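# Slide the pillow fully into its pillowcase on the table

## Task

Get the pillow completely inside the pillowcase: the case's open end must extend clearly beyond the pillow, and the pillow must lie flat, not crumpled, inside it. Both pillow and case must stay on the table, though slight overhang past the table edge is acceptable. At the end release everything and move the grippers away.

## Robot and tools

ROBOT AND FRAME. Two arms, left_arm and right_arm. In the scene frame the origin sits at table-top height, halfway between the two nominal bases, a few centimetres behind the table's near edge; +x points out over the table, +z up, and left_arm is on the +y side (camera image sides do not follow the arm names). Calibrated bases: left_arm at (-0.002, +0.314, +0.001) m, right_arm at (+0.001, -0.291, -0.002) m, the right one yawed slightly. Positions and quaternions reported in results are in the scene frame and may be off by a few cm, more at long reach. Each gripper's fingers point along its own +z and separate along its own y; the reported end_effector_position is the spot between the pads, roughly 1 cm short of the fingertips.

execute_actions(actions, cameras). actions is a list of actions; each action is a list of up to 15 rows, one per 1/30 s step (a short action repeats its final row up to step 15). Every row has 14 numbers in [-1, 1]: left_arm dx, dy, dz, rx, ry, rz, opening, then right_arm in the same order. dx..rz are offsets, not poses: measured from that arm's Hand target as it stood when the action began, along the Hand target's own axes. All rows of one action refer to that same start, but each new action or call starts from the updated Hand target, so sending the same offset twice moves twice. Scale: 1.0 equals 0.6 m of travel or 180 degrees; rx, ry, rz form a single rotation vector. opening is absolute: +1 fully open (0.093 m), -1 closed. To leave an arm's pose alone send six zeros, and always resend the opening you want, because 0 is itself an opening command. Images come back only when actions is empty or cameras names them (["all"] for every camera).

move(target, speed, blend, opening_speed, grip_force, blocking, cameras). target is one 14-number row (same layout and scale as above) or a list of up to 15 such rows; every row is an offset from the Hand targets at the start of the call, not from the previous row. The grippers follow straight lines that all finish together, turning the short way; the whole move is capped at 10 s. speed: path top speed in m/s, 0.002 to 2.9, default 0.25 (rotation limit twice that in rad/s), one value or one per row. blend: corner rounding in metres per row, 0 means stop at each row. opening_speed: rate of finger travel per second on the -1..+1 scale, at least 0.2. grip_force: newtons per pad, 10 to 50, remains set until changed; low values close slowly. blocking=false returns after about 0.5 s while motion continues. Paths ignore obstacles and the other arm; faster moves lag, stray and hit harder, and a target set far beyond a contact presses harder. Avoid routes passing close to an arm's own base, which can whip the elbow around. The result adds a move: line such as done, off_target, moving, held or fault, and limits=paced (pose clipped) or limits=held (steps withheld).

wait(seconds): 0 to 3600, sends nothing new; returns early if a running move finishes. stop(): brakes a running move. zoom_image(camera, region): region [x0, y0, x1, y1] in pixels of that camera's newest image, at most 504 by 504. finished_scene(scene): ends the scene permanently, scene number 1 or 2.

CAMERAS: cam_head_left and cam_head_right (504x504, on a beam behind the arms), cam_high and cam_low (504x504), cam_left_wrist and cam_right_wrist (672x504). Calibration matrices are provided and are approximately right.

RESULT LINES. Hand target is the last commanded pose after clipping; the next offsets count from it. The real gripper often rests short of it and below it because of friction and weight; an execute_actions call with zero offsets requests it again, otherwise send the remaining gap as an offset. Orientation commands are clipped to within 40 degrees of the measured one each step, so check tilt after moves and correct it. Tool commands shows current gripper commands. grip_measured is the finger motor position on the -1..+1 scale: pads meet near -0.94, and each millimetre of object width adds about 0.0208; readings may be up to 0.02 too open. To hold, keep sending the value that closed the fingers; to release, send a value well above the object's width reading. Joint positions end with the opening in metres. Joint velocities may read within noise. Joint torques are noisy and offset; numbers 1 to 3 wrap at ±28 N m. Step readings list positions at some control steps. Joint ranges (rad): waist -2.618 to 3.054, shoulder 0 to 3.142, elbow 0 to 3.142 (straight 2.901), wrist pitch and yaw ±1.571, wrist roll ±2.094.

CAUTIONS. The pillow and case must never fall or be left off the table. Do not let go of anything still moving, slam, or push hard; never strike fixed or heavy items (the bar, spacers, back plate and low rail near the bases are fixtures with no warning on contact). Keep the two arms, their grippers and wrist cameras from colliding, and never close one gripper on the other's fingers. Motor heat builds from holding loads, stretched poses or pushing at unreachable targets: MOTOR HOT appears at 75 °C, an over-temperature fold at 90 °C disables that arm, and at 100 °C it drops. Any arm stop costs. Finish with both grippers open and withdrawn.

Each tool is called after "Emit:" as name([rows], argument=value, ...), one row to a line, values as JSON.

## Session

Emit:
execute_actions(actions=[])

Scene clock: 0.00 s.
left_arm: end_effector_position=(+0.3584, +0.1804, +0.2749) grip_measured=+1.000 end_effector_quat_wxyz=(+0.574, +0.060, +0.753, -0.316) | right_arm: end_effector_position=(+0.3571, -0.0968, +0.3942) grip_measured=+1.000 end_effector_quat_wxyz=(+0.649, -0.064, +0.656, +0.381)
Joint positions: left_arm=[-0.176 1.102 0.706 0.253 0.403 -0.372 0.093] | right_arm=[0.343 1.164 0.956 0.344 -0.226 0.473 0.093]
Joint velocities: within noise
Joint torques (N m): no reading
Heat: left arm: 32 °C; right arm: 32 °C.
Hand target: left_arm +0.3590, +0.1803, +0.2900; +0.591, +0.065, +0.739, -0.317 | right_arm +0.3564, -0.0974, +0.3986; +0.651, -0.064, +0.653, +0.381
Tool commands: left_gripper/opening=+1.0 right_gripper/opening=+1.0

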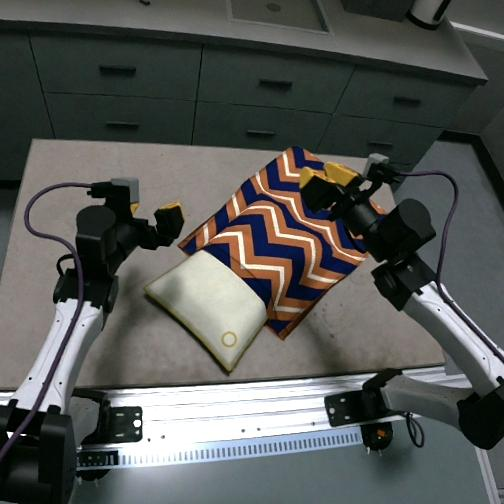

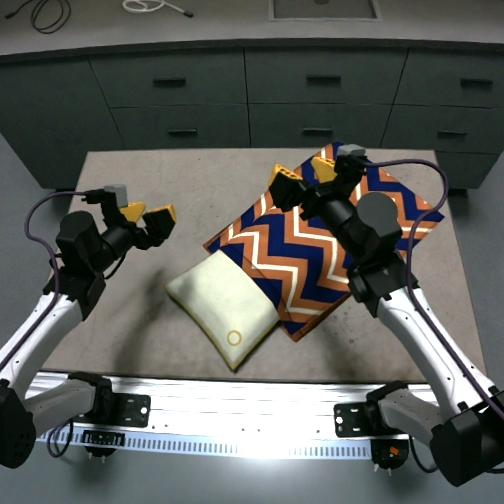

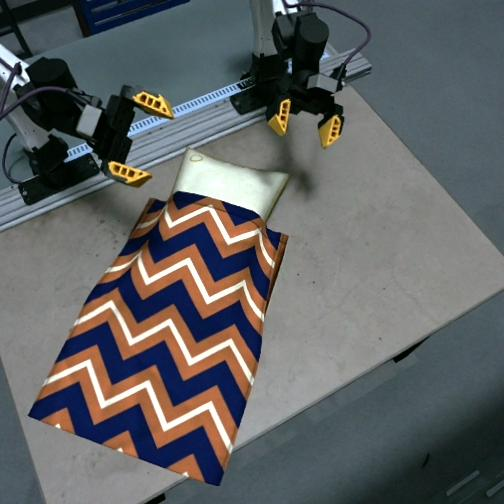

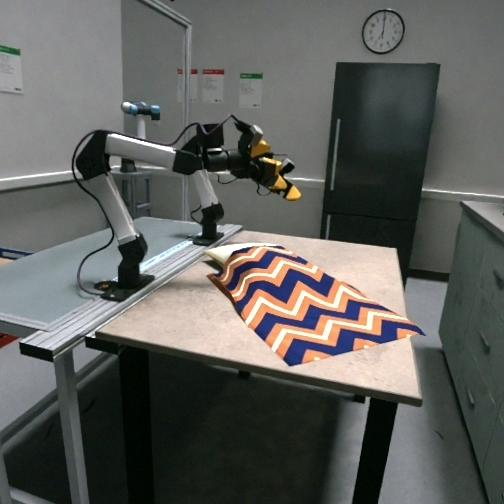

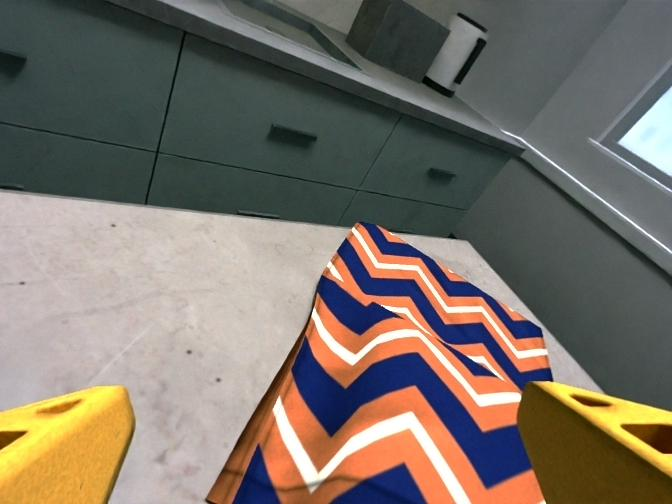

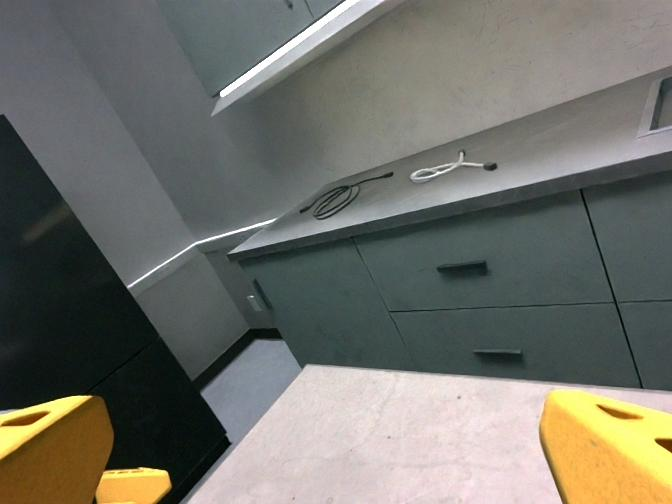

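Emit:
zoom_image(camera="cam_high", region=[100, 120, 320, 320])

Emit:
zoom_image(camera="cam_head_right", region=[150, 130, 450, 390])

Emit:
zoom_image(camera="cam_low", region=[190, 220, 430, 380])

Scaled by 2.291.

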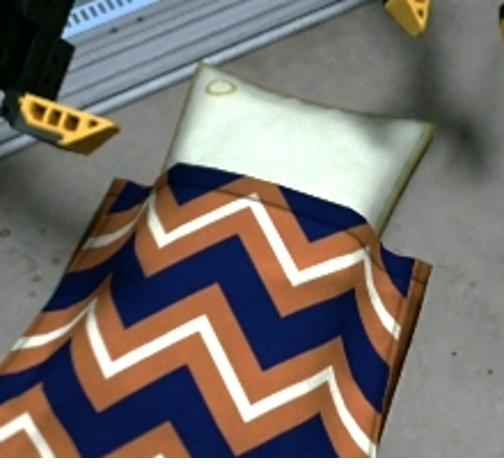

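Scaled by 1.680.

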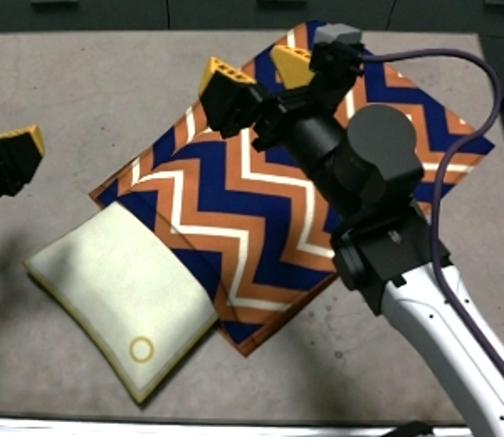

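Scaled by 2.100.

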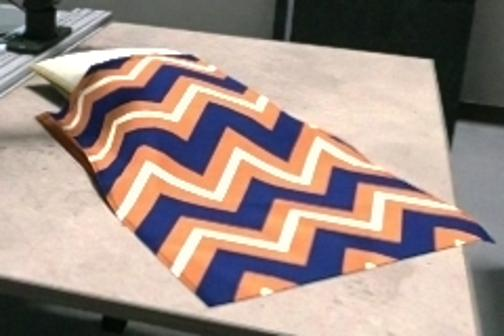

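Emit:
move(target=[0.327,-0.123,-0.163,0.005,0.310,0.161,1,0.358,-0.117,-0.315,0.454,0.332,0.238,1], cameras=["all"])

Scene clock: 7.87 s.
left_arm: end_effector_position=(+0.1783, +0.1262, +0.1370) grip_measured=+1.000 end_effector_quat_wxyz=(+0.222, +0.389, +0.888, -0.104) | right_arm: end_effector_position=(+0.2166, -0.1670, +0.1497) grip_measured=+1.000 end_effector_quat_wxyz=(+0.012, +0.390, +0.921, +0.005)
Joint positions: left_arm=[-0.78 1.055 0.846 -0.858 0.036 0.036 0.093] | right_arm=[0.467 1.462 1.295 -1.381 0.005 1.324 0.093]
Joint torques (N m): left_arm=[-0.35 -1.8 11.96 0.96 -0.27 -0.22] | right_arm=[-0.68 -4.07 6.84 0.39 -0.07 0.1]
Heat: left arm: 33 °C; right arm: 33 °C.
Hand target: left_arm +0.1853, +0.1206, +0.1494; +0.238, +0.384, +0.886, -0.104 | right_arm +0.2148, -0.1675, +0.1499; +0.000, +0.398, +0.917, +0.001
Off the commanded pose: left_arm 0.015 m, 2 deg | right_arm 0.002 m, 2 deg.
move: off_target (left_arm)
cam_left_wrist: T_world_to_cam=[[-0.74321, -0.66848, 0.02783, 0.21058], [-0.66902, 0.7421, -0.04109, 0.06815], [0.00681, -0.04916, -0.99877, 0.23189]] pos_world=[0.20052, 0.1016, 0.22855]
cam_right_wrist: T_world_to_cam=[[-0.72842, -0.68512, 0.00318, 0.04006], [-0.62421, 0.66556, 0.40913, 0.22479], [-0.28242, 0.29603, -0.91247, 0.33486]] pos_world=[0.26407, -0.22129, 0.21345]

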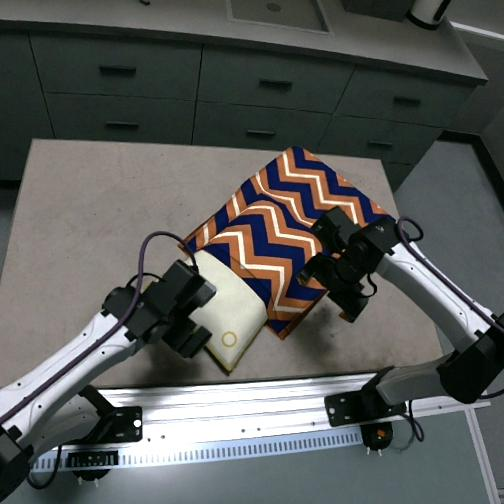

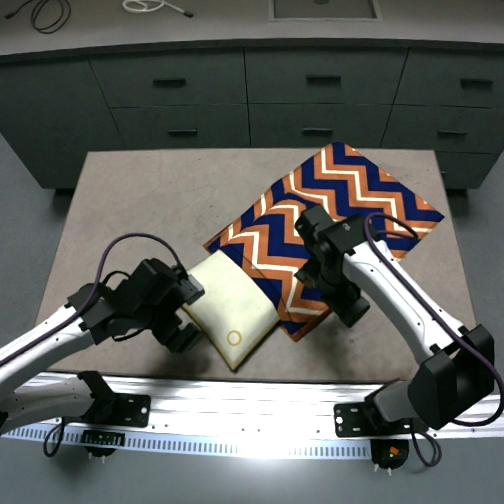

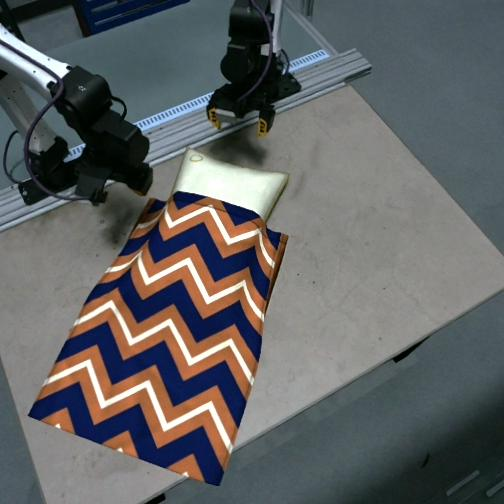

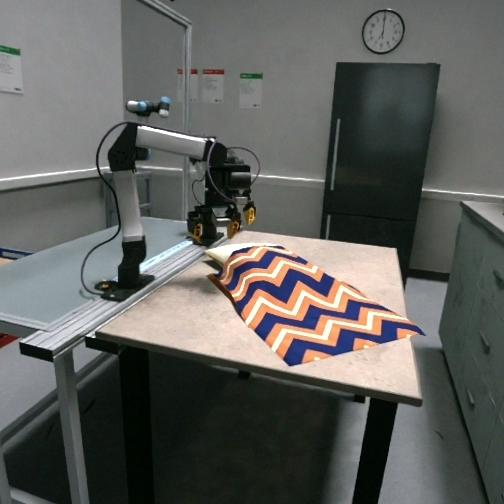

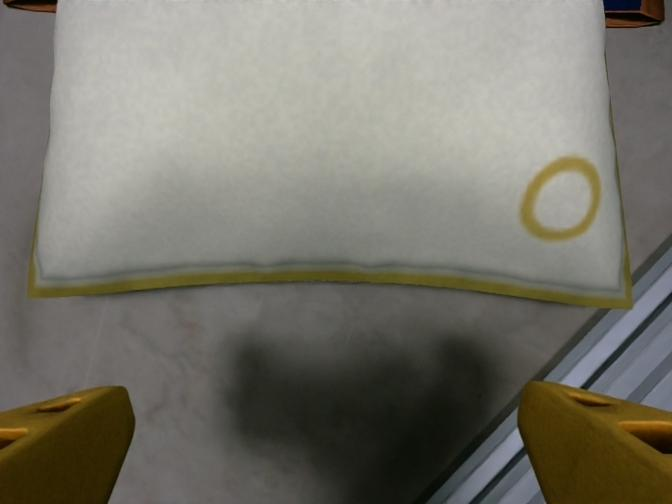

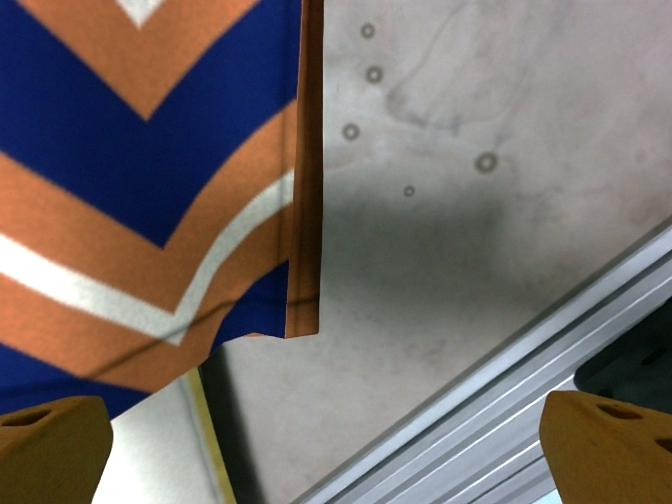

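Emit:
move([
  [0.026,-0.005,0.195,0,0,0,1,0,0.023,0.228,0,0,0,1],
  [0.026,-0.005,0.195,0,0,0,-1,0,0.023,0.228,0,0,0,-1],
], speed=0.15, cameras=["cam_head_right","cam_high","cam_left_wrist","cam_right_wrist"])

Scene clock: 11.47 s.
left_arm: end_effector_position=(+0.2126, +0.0861, +0.0442) grip_measured=-0.985 end_effector_quat_wxyz=(+0.236, +0.388, +0.885, -0.107) | right_arm: end_effector_position=(+0.2278, -0.1603, +0.0193) grip_measured=-0.985 end_effector_quat_wxyz=(+0.007, +0.397, +0.918, +0.000)
Joint positions: left_arm=[-0.803 1.364 0.643 -0.317 0.021 0.016 0] | right_arm=[0.47 1.623 0.918 -0.856 0.003 1.341 0]
Joint torques (N m): left_arm=[-0.28 -3.63 6.61 1.19 -0.26 -0.2] | right_arm=[0.5 -4.93 4.3 0.8 -0.04 0.1]
Heat: left arm: 33 °C; right arm: 33 °C.
Hand target: left_arm +0.2138, +0.0854, +0.0404; +0.238, +0.384, +0.886, -0.104 | right_arm +0.2252, -0.1579, +0.0131; +0.001, +0.398, +0.917, +0.001
Off the commanded pose: left_arm 0.004 m, 1 deg | right_arm 0.007 m, 1 deg.
move: done
cam_left_wrist: T_world_to_cam=[[-0.7426, -0.66931, 0.02376, 0.21193], [-0.66909, 0.73987, -0.07007, 0.11848], [0.02932, -0.06793, -0.99726, 0.13384]] pos_world=[0.23273, 0.06328, 0.13674]
cam_right_wrist: T_world_to_cam=[[-0.73768, -0.67496, 0.01572, 0.05658], [-0.60951, 0.67581, 0.41446, 0.27889], [-0.29037, 0.29616, -0.90993, 0.21884]] pos_world=[0.27527, -0.2151, 0.08265]

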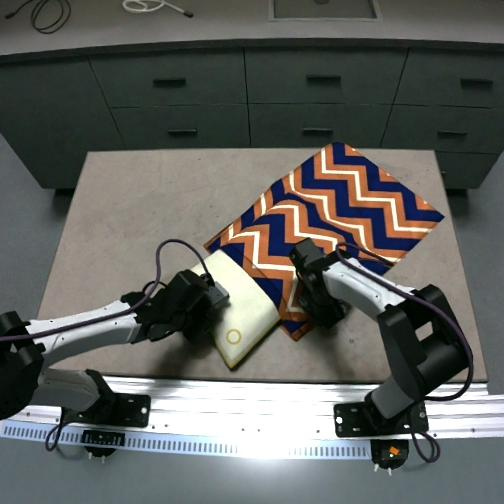

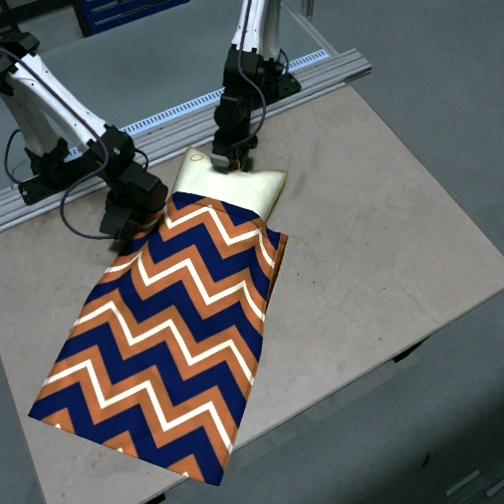

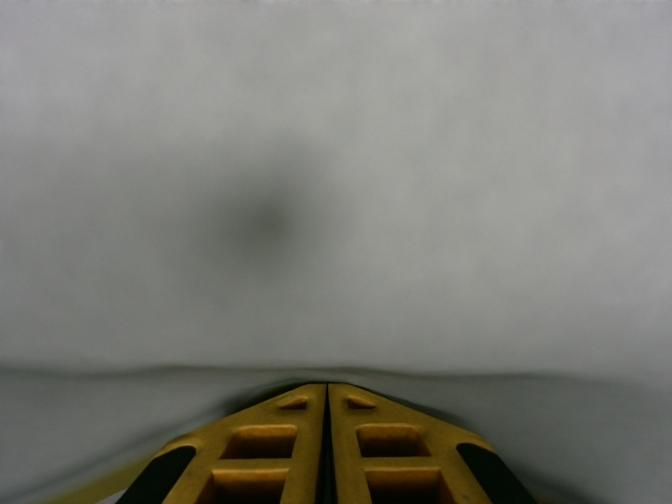

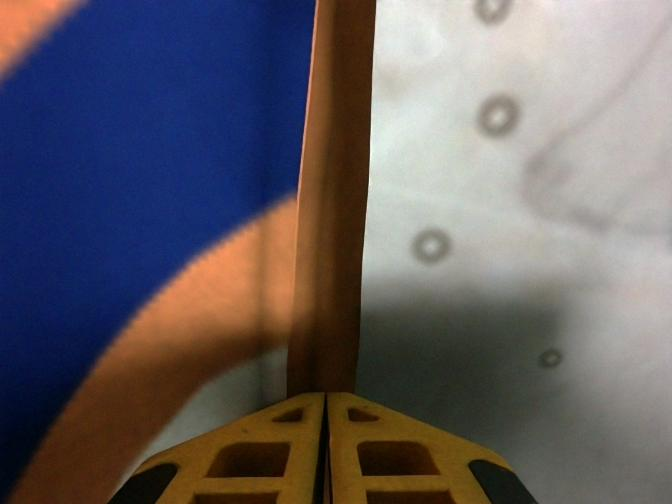

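Emit:
move([
  [0,0,0,0,0,0,1,0,0,-0.06,0,0,0,-1],
  [0.035,0,0.028,0,0,0,1,0,0,-0.06,0,0,0,-1],
  [0.035,0,0.028,0,0,0,-1,0,0,-0.06,0,0,0,-1],
], speed=0.15, cameras=["cam_high","cam_low","cam_left_wrist","cam_right_wrist"])

Scene clock: 14.63 s.
left_arm: end_effector_position=(+0.2154, +0.0883, +0.0264) grip_measured=-0.985 end_effector_quat_wxyz=(+0.259, +0.381, +0.881, -0.107) | right_arm: end_effector_position=(+0.2224, -0.1632, +0.0393) grip_measured=-0.986 end_effector_quat_wxyz=(-0.001, +0.397, +0.918, -0.011)
Joint positions: left_arm=[-0.803 1.387 0.552 -0.159 0.001 0.012 0] | right_arm=[0.47 1.592 0.973 -0.97 0.003 1.341 0]
Joint torques (N m): left_arm=[-0.28 -3.25 5.75 0.92 -0.06 -0.15] | right_arm=[0.42 -6.84 7.76 0.3 -0.04 0.08]
Heat: left arm: 33 °C; right arm: 34 °C.
Hand target: left_arm +0.2070, +0.0925, +0.0152; +0.237, +0.384, +0.886, -0.104 | right_arm +0.2252, -0.1579, +0.0491; +0.001, +0.398, +0.917, +0.001
Off the commanded pose: left_arm 0.014 m, 3 deg | right_arm 0.011 m, 1 deg.
move: off_target (left_arm, right_arm); target 3's new opening was sent with left_arm's hand 0.018 m and 3 deg from that target
cam_left_wrist: T_world_to_cam=[[-0.73394, -0.67918, 0.00694, 0.21543], [-0.67537, 0.72866, -0.1137, 0.12095], [0.07217, -0.08813, -0.99349, 0.10856]] pos_world=[0.23196, 0.06775, 0.12011]
cam_right_wrist: T_world_to_cam=[[-0.73715, -0.67439, 0.04263, 0.04932], [-0.59943, 0.68173, 0.41944, 0.26779], [-0.31193, 0.28363, -0.90678, 0.23896]] pos_world=[0.27141, -0.21707, 0.10226]

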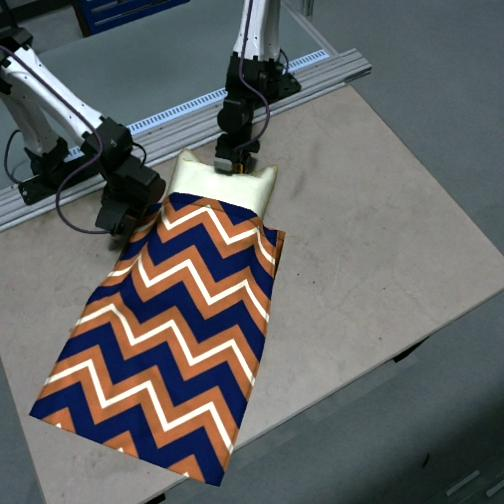

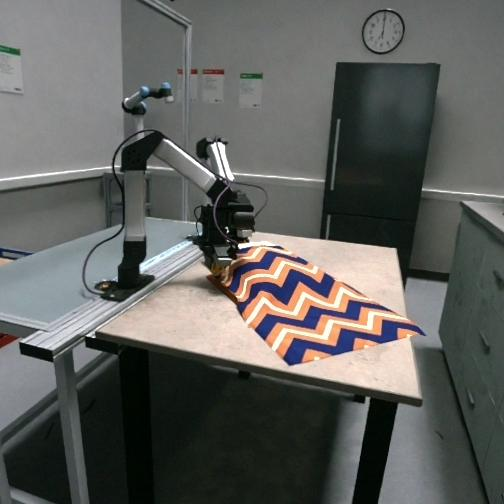

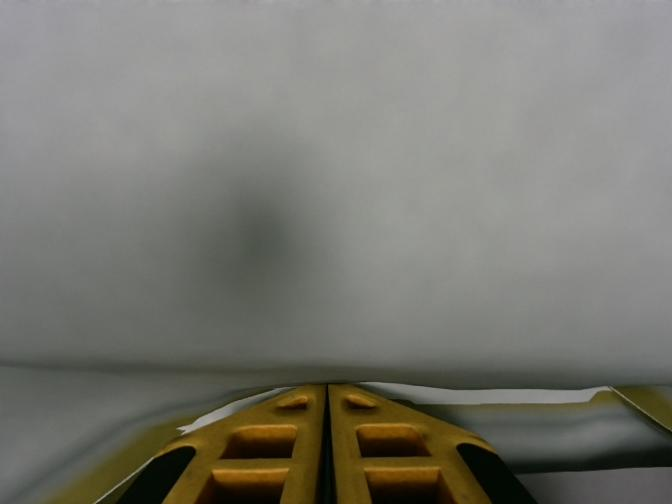

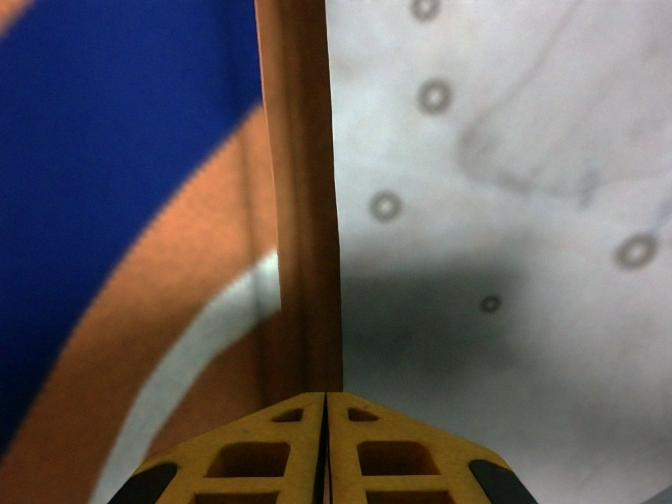

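Emit:
zoom_image(camera="cam_high", region=[80, 120, 300, 290])

Emit:
zoom_image(camera="cam_low", region=[180, 180, 330, 300])

Scaled by 2.291.

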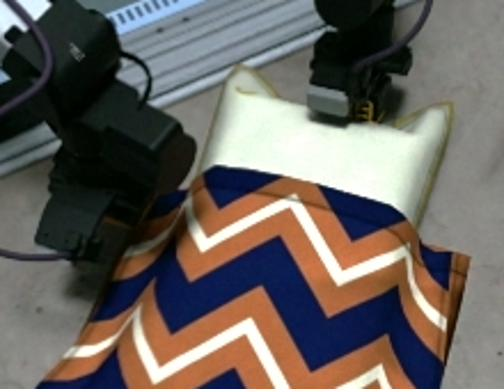

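Scaled by 3.360.

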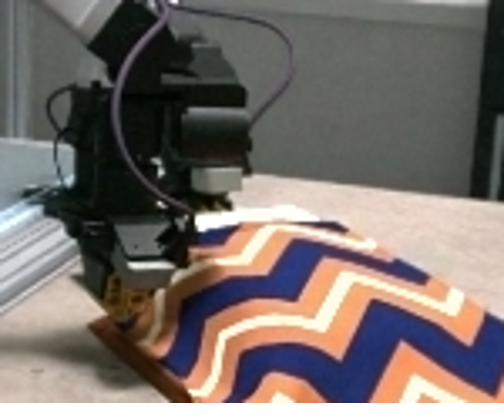

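Emit:
move([
  [-0.04,0,0,0,0,0,-1,0,0,0.06,0,0,0,-1],
  [-0.215,0,0.095,0,-0.1,0,-1,0,0,0.06,0,0,0,-1],
], speed=0.1, cameras=["cam_high","cam_low","cam_head_right","cam_left_wrist","cam_right_wrist"])

Scene clock: 18.60 s.
left_arm: end_effector_position=(+0.3001, -0.0007, +0.0311) grip_measured=-0.985 end_effector_quat_wxyz=(+0.373, +0.364, +0.839, -0.155) | right_arm: end_effector_position=(+0.2279, -0.1602, +0.0194) grip_measured=-0.986 end_effector_quat_wxyz=(+0.007, +0.397, +0.918, +0.000)
Joint positions: left_arm=[-0.805 1.777 0.766 0.282 0.001 0.012 0] | right_arm=[0.47 1.623 0.919 -0.856 0.003 1.341 0]
Joint torques (N m): left_arm=[-0.44 -5.63 9.4 1.44 -0.07 -0.21] | right_arm=[0.47 -4.88 4.26 0.81 -0.03 0.1]
Heat: left arm: 33 °C; right arm: 34 °C.
Hand target: left_arm +0.3028, -0.0099, +0.0306; +0.373, +0.363, +0.838, -0.163 | right_arm +0.2252, -0.1579, +0.0131; +0.001, +0.398, +0.917, +0.001
Off the commanded pose: left_arm 0.010 m, 1 deg | right_arm 0.007 m, 1 deg.
move: done
cam_left_wrist: T_world_to_cam=[[-0.73631, -0.67665, 0.00146, 0.21797], [-0.6293, 0.684, -0.36895, 0.23761], [0.24865, -0.27258, -0.92945, 0.04422]] pos_world=[0.29903, -0.00298, 0.12844]
cam_right_wrist: T_world_to_cam=[[-0.73766, -0.67501, 0.01499, 0.05676], [-0.60983, 0.67563, 0.41428, 0.27886], [-0.28976, 0.29645, -0.91003, 0.21893]] pos_world=[0.27537, -0.215, 0.08285]
Images, in order (width x height): cam_head_right 504x504, cam_high 504x504, cam_low 504x504, cam_left_wrist 672x504, cam_right_wrist 672x504.

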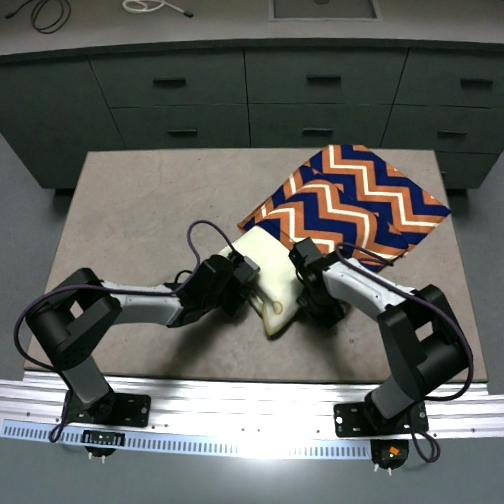

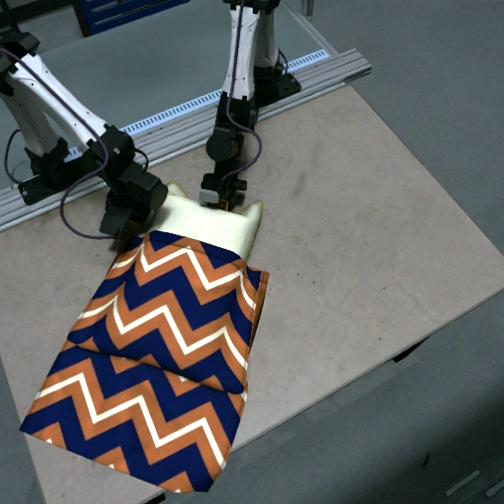

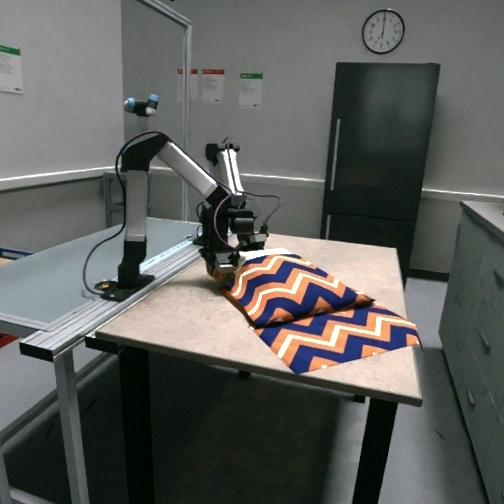

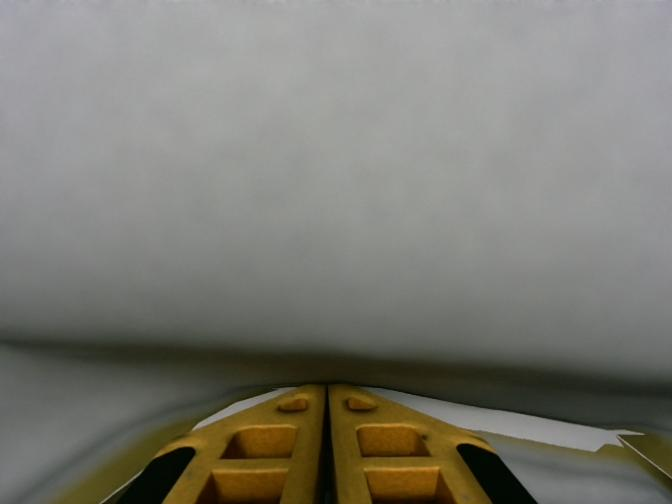

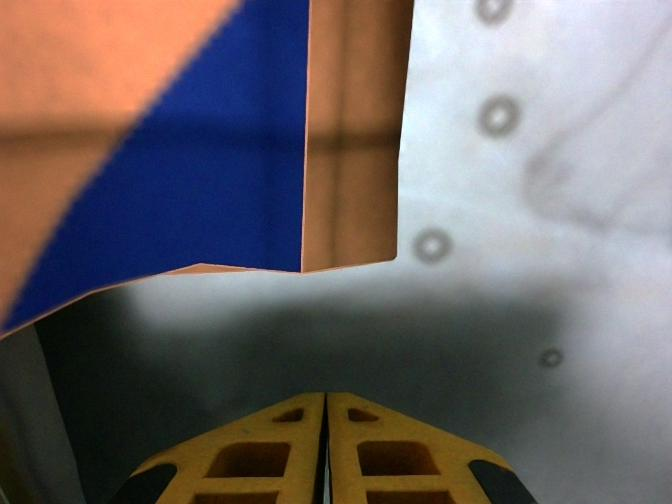

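Emit:
move([
  [0,0,0,0,0,0,-1,0,0,-0.12,0,0,0,1],
  [0,0,0,0,0,0,-1,-0.123,0.032,-0.1,0,0,0,1],
  [0,0,0,0,0,0,-1,-0.123,0.032,0.018,0,0,0,1],
  [0,0,0,0,0,0,-1,-0.123,0.032,0.018,0,0,0,-1],
  [0,0,0,0,0,0,-1,-0.08,0.032,-0.05,0,0,0,-1],
], speed=0.15, cameras=["cam_high","cam_low","cam_head_right","cam_right_wrist"])

Scene clock: 24.50 s.
left_arm: end_effector_position=(+0.3002, -0.0009, +0.0312) grip_measured=-0.985 end_effector_quat_wxyz=(+0.373, +0.364, +0.839, -0.155) | right_arm: end_effector_position=(+0.2700, -0.1836, +0.0318) grip_measured=-0.983 end_effector_quat_wxyz=(-0.003, +0.396, +0.918, -0.007)
Joint positions: left_arm=[-0.805 1.778 0.766 0.283 0.001 0.011 0] | right_arm=[0.323 1.726 1.086 -0.947 -0.003 1.193 0]
Joint torques (N m): left_arm=[-0.44 -5.65 9.42 1.43 -0.07 -0.21] | right_arm=[0.49 -8.4 7.6 0.22 0.03 0.07]
Heat: left arm: 34 °C; right arm: 34 °C.
Hand target: left_arm +0.3028, -0.0099, +0.0306; +0.373, +0.363, +0.838, -0.163 | right_arm +0.2720, -0.1799, +0.0431; +0.001, +0.398, +0.917, +0.001
Off the commanded pose: left_arm 0.009 m, 1 deg | right_arm 0.012 m, 1 deg.
move: off_target (right_arm); target 4's new opening was sent with right_arm's hand 0.017 m and 1 deg from that target
cam_right_wrist: T_world_to_cam=[[-0.73638, -0.67552, 0.0376, 0.07068], [-0.5996, 0.67734, 0.42625, 0.31237], [-0.31341, 0.29134, -0.90382, 0.25452]] pos_world=[0.31912, -0.23799, 0.09424]
Images, in order (width x height): cam_head_right 504x504, cam_high 504x504, cam_low 504x504, cam_right_wrist 672x504.

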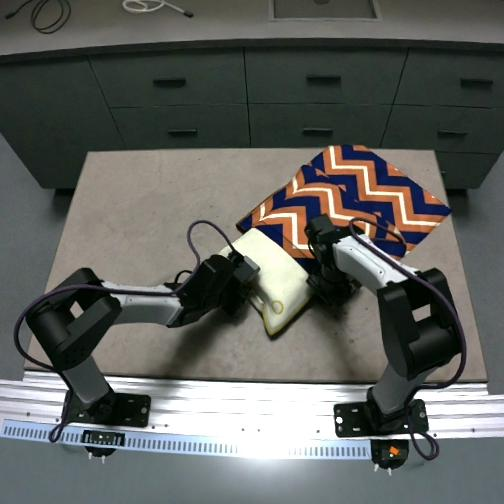

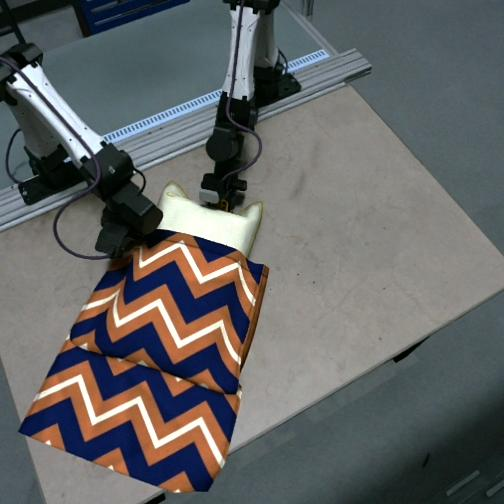

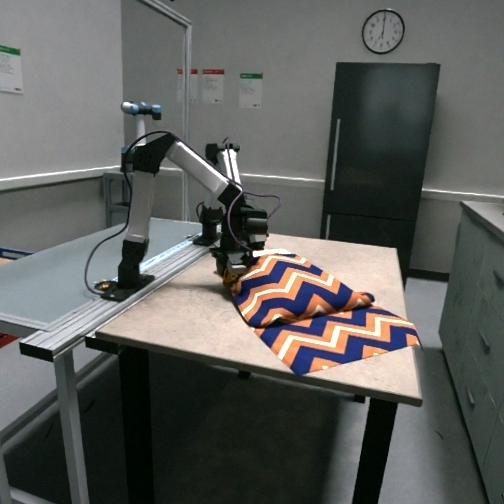

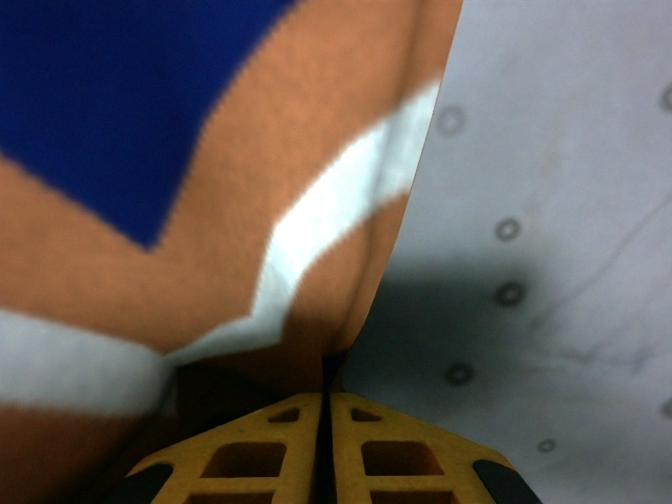

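Emit:
move([
  [0,0,0,0,0,0,-1,0.08,0,0.02,0,0,0,-1],
  [-0.124,0,0.113,0,-0.03,0,-1,0.1,0,0.02,0,0,0,-1],
], speed=0.1, cameras=["cam_high","cam_low","cam_head_right","cam_left_wrist","cam_right_wrist"])

Scene clock: 27.77 s.
left_arm: end_effector_position=(+0.3666, -0.0700, +0.0360) grip_measured=-0.985 end_effector_quat_wxyz=(+0.404, +0.358, +0.825, -0.168) | right_arm: end_effector_position=(+0.2372, -0.1394, +0.0290) grip_measured=-0.983 end_effector_quat_wxyz=(+0.006, +0.399, +0.917, -0.006)
Joint positions: left_arm=[-0.805 2.058 1.137 0.265 0.001 0.011 0] | right_arm=[0.521 1.686 1.031 -0.918 0.009 1.398 0]
Joint torques (N m): left_arm=[-0.58 -8.96 11.03 1.57 -0.08 -0.23] | right_arm=[0.95 -8.09 4.27 0.56 -0.1 0.12]
Heat: left arm: 34 °C; right arm: 35 °C.
Hand target: left_arm +0.3712, -0.0831, +0.0406; +0.412, +0.355, +0.819, -0.180 | right_arm +0.2310, -0.1361, +0.0311; +0.000, +0.398, +0.917, +0.001
Off the commanded pose: left_arm 0.015 m, 2 deg | right_arm 0.007 m, 1 deg.
move: off_target (left_arm)
cam_left_wrist: T_world_to_cam=[[-0.73632, -0.67663, 0.00023, 0.22005], [-0.60879, 0.66234, -0.43667, 0.32205], [0.29531, -0.32167, -0.89962, -0.00829]] pos_world=[0.36053, -0.06708, 0.13312]
cam_right_wrist: T_world_to_cam=[[-0.74145, -0.6704, 0.02844, 0.07866], [-0.60267, 0.68398, 0.41104, 0.266], [-0.29502, 0.28763, -0.91117, 0.22416]] pos_world=[0.28477, -0.19368, 0.09267]
Images, in order (width x height): cam_head_right 504x504, cam_high 504x504, cam_low 504x504, cam_left_wrist 672x504, cam_right_wrist 672x504.

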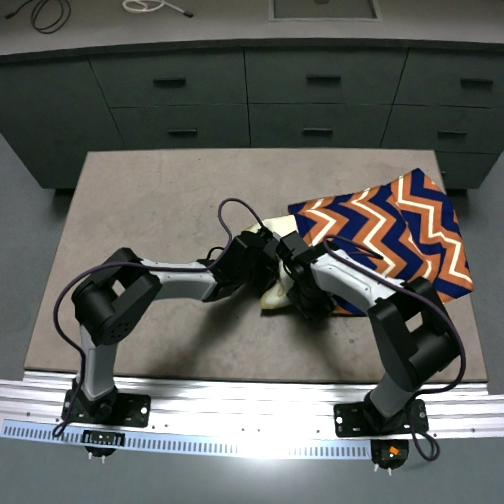

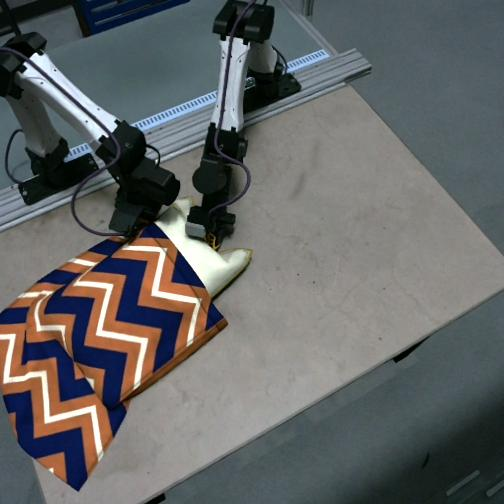

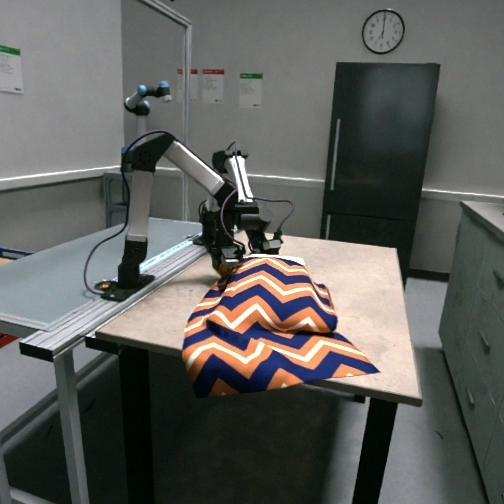

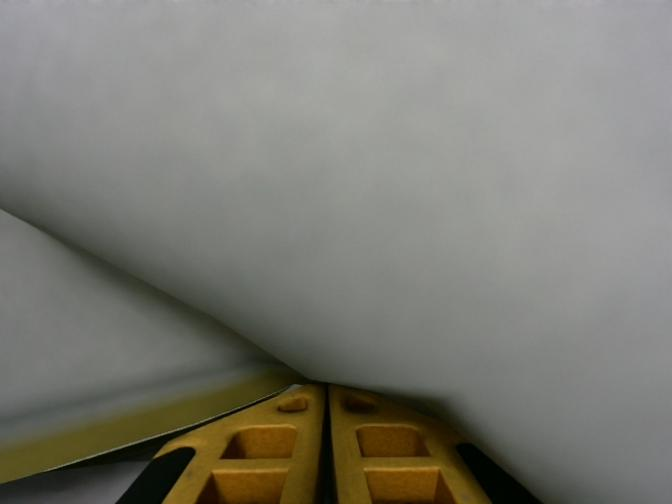

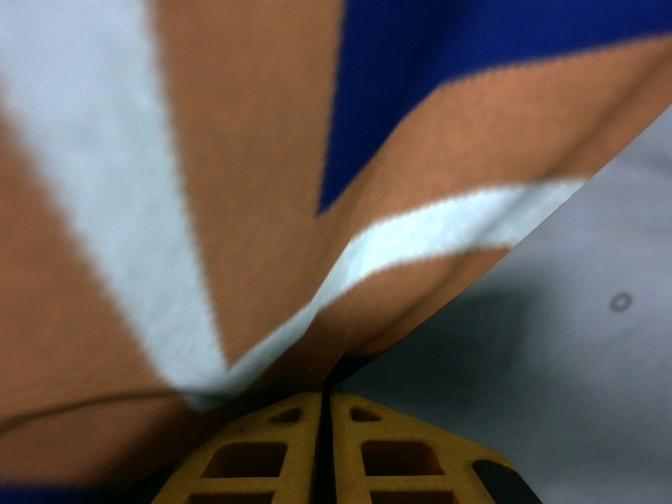

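Emit:
move(target=[0.088,0.159,-0.147,0,0,0,-1,0.17,0.159,-0.02,0,0,0,-1], speed=0.12, cameras=["cam_high","cam_low","cam_head_left","cam_head_right"])

Scene clock: 30.33 s.
left_arm: end_effector_position=(+0.3701, +0.0574, +0.0324) grip_measured=-0.985 end_effector_quat_wxyz=(+0.394, +0.351, +0.832, -0.174) | right_arm: end_effector_position=(+0.2339, -0.0054, +0.0420) grip_measured=-0.983 end_effector_quat_wxyz=(+0.014, +0.398, +0.917, -0.003)
Joint positions: left_arm=[-0.516 1.841 0.806 0.342 0.233 0.17 0] | right_arm=[0.841 1.977 1.463 -1.052 0.02 1.714 0]
Joint torques (N m): left_arm=[0.68 -13.35 5.87 1.45 0.15 0.07] | right_arm=[0.73 -8.08 8.13 0.38 -0.18 0.11]
Heat: left arm: 34 °C; right arm: 36 °C.
Hand target: left_arm +0.3710, +0.0569, +0.0505; +0.412, +0.355, +0.819, -0.180 | right_arm +0.2310, +0.0036, +0.0434; +0.001, +0.398, +0.917, +0.001
Off the commanded pose: left_arm 0.018 m, 3 deg | right_arm 0.010 m, 2 deg.
move: off_target (left_arm)
Images, in order (width x height): cam_head_left 504x504, cam_head_right 504x504, cam_high 504x504, cam_low 504x504.

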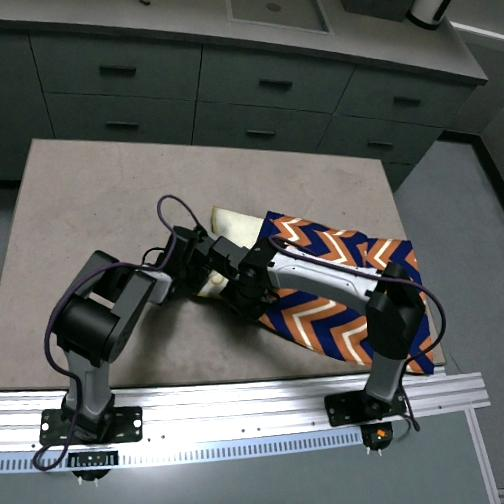

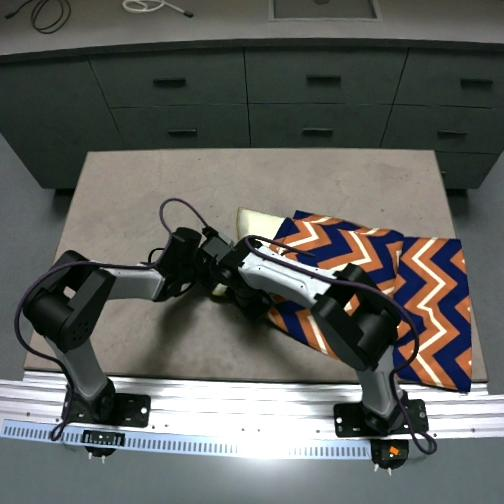

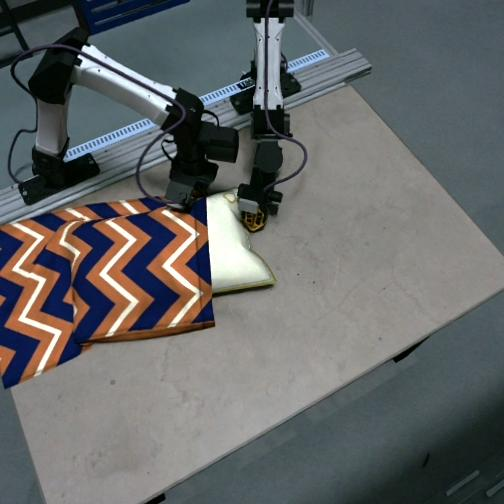

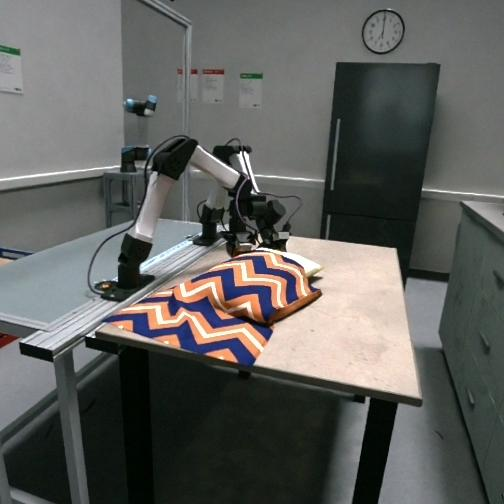

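Emit:
move([
  [0,0,0,0,0,0,1,0,0,0,0,0,0,-1],
  [-0.16,0,-0.119,0,0,0,1,0,0,0,0,0,0,-1],
  [-0.36,-0.083,0.224,0.113,0.0735,0.108,1,0,0,0,0,0,0,-1],
], speed=0.25, cameras=["cam_high","cam_left_wrist","cam_head_left"])

Scene clock: 33.80 s.
left_arm: end_effector_position=(+0.3665, +0.0639, +0.0581) grip_measured=+1.000 end_effector_quat_wxyz=(+0.392, +0.350, +0.834, -0.171) | right_arm: end_effector_position=(+0.2313, -0.0074, +0.0420) grip_measured=-0.983 end_effector_quat_wxyz=(+0.010, +0.398, +0.917, -0.009)
Joint positions: left_arm=[-0.507 1.743 0.822 0.221 0.235 0.176 0.093] | right_arm=[0.841 1.977 1.463 -1.066 0.016 1.715 0]
Joint torques (N m): left_arm=[0.2 -6.76 5.97 1.6 -0.03 -0.08] | right_arm=[0.73 -8.05 8.21 0.53 -0.12 0.1]
Heat: left arm: 34 °C; right arm: 37 °C.
Hand target: left_arm +0.3656, +0.0645, +0.0507; +0.389, +0.350, +0.835, -0.170 (not the last commanded pose) | right_arm +0.2310, +0.0035, +0.0434; +0.001, +0.398, +0.917, +0.001
Off the commanded pose: left_arm 0.264 m, 31 deg | right_arm 0.011 m, 2 deg.
move: held (left_arm; a check stopped the path); path passed 1 of 3 targets; limits=held
pose unreachable (left arm): on one or more control steps of this call, first in action 0 (counted from 0), this arm could not follow its commanded pose, so it was not sent that pose on those steps. It may still have moved: this result reports where it is.
cause: moving toward the commanded pose would bring a part of the arm too close to another arm (this arm's gripper housing and the right arm's wrist (the part past joint 4), at the place that arm is still heading or pushing toward).
cam_left_wrist: T_world_to_cam=[[-0.72652, -0.68677, 0.02274, 0.30632], [-0.6314, 0.65416, -0.41642, 0.25055], [0.27111, -0.31689, -0.90889, 0.06382]] pos_world=[0.36344, 0.06669, 0.15538]
Images, in order (width x height): cam_head_left 504x504, cam_high 504x504, cam_left_wrist 672x504.

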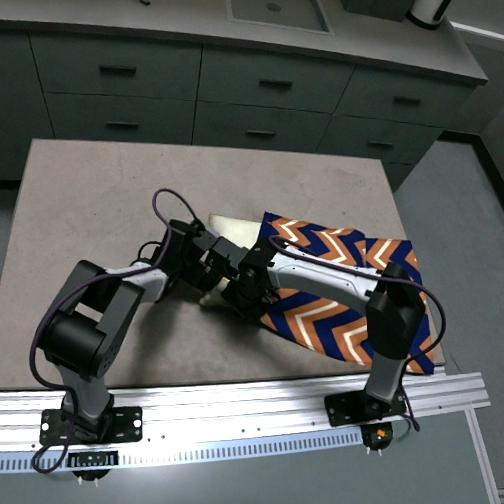

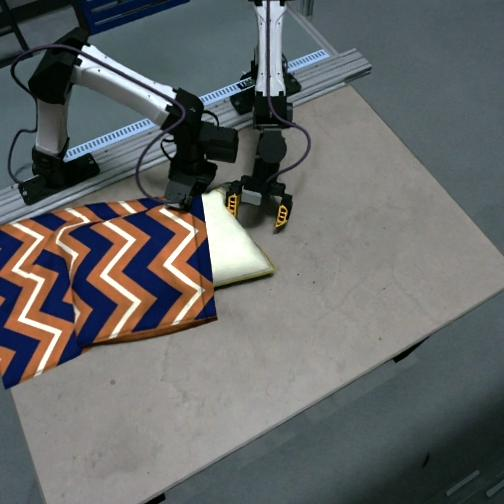

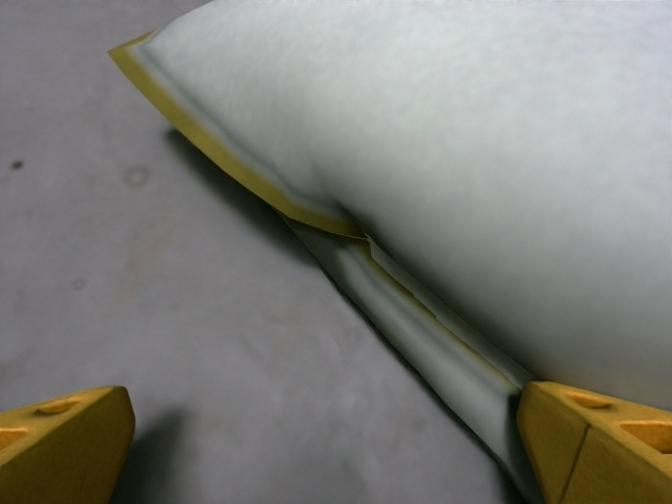

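Emit:
move([
  [-0.185,0.167,-0.038,0.03,0.02,0.03,1,0,0,0,0,0,0,-1],
  [-0.378,-0.08,0.193,0.113,0.06,0.108,1,0,0,0,0,0,0,-1],
], speed=0.25, cameras=["cam_high","cam_left_wrist","cam_low"])

Scene clock: 37.93 s.
left_arm: end_effector_position=(+0.4879, -0.1354, +0.1507) grip_measured=+1.000 end_effector_quat_wxyz=(+0.358, +0.530, +0.736, -0.223) | right_arm: end_effector_position=(+0.2312, -0.0074, +0.0420) grip_measured=-0.983 end_effector_quat_wxyz=(+0.010, +0.398, +0.917, -0.009)
Joint positions: left_arm=[-0.64 2.704 2.827 -0.888 0.408 0.432 0.093] | right_arm=[0.841 1.977 1.463 -1.066 0.015 1.715 0]
Joint torques (N m): left_arm=[0.5 -13.91 11.99 1.34 -0.05 -0.2] | right_arm=[0.76 -8.06 8.2 0.52 -0.14 0.08]
Heat: left arm: 35 °C; right arm: 38 °C.
Hand target: left_arm +0.4954, -0.1358, +0.1517; +0.265, +0.562, +0.754, -0.213 | right_arm +0.2310, +0.0036, +0.0434; +0.000, +0.398, +0.917, +0.001
Off the commanded pose: left_arm 0.008 m, 12 deg | right_arm 0.011 m, 2 deg.
elbow stopped short (left arm): the move would have taken joint 3 (elbow) straighter than the controller allows.
move: off_target (left_arm)
cam_left_wrist: T_world_to_cam=[[-0.94456, -0.32602, -0.03905, 0.42004], [-0.28357, 0.86992, -0.40352, 0.35379], [0.16552, -0.37007, -0.91414, 0.09702]] pos_world=[0.48101, -0.13492, 0.24785]
Images, in order (width x height): cam_high 504x504, cam_low 504x504, cam_left_wrist 672x504.

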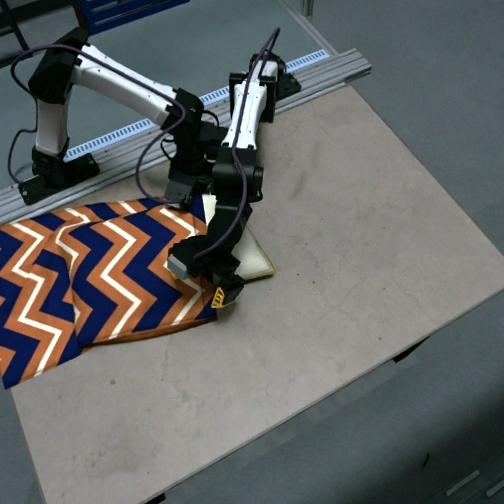

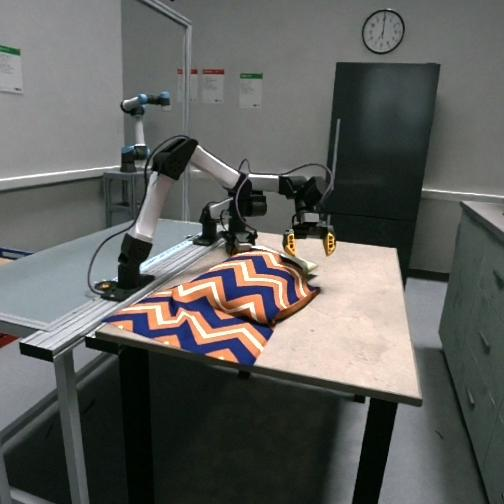

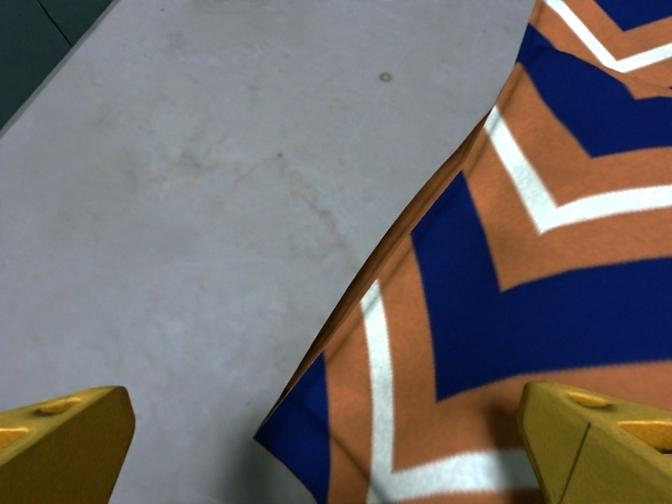

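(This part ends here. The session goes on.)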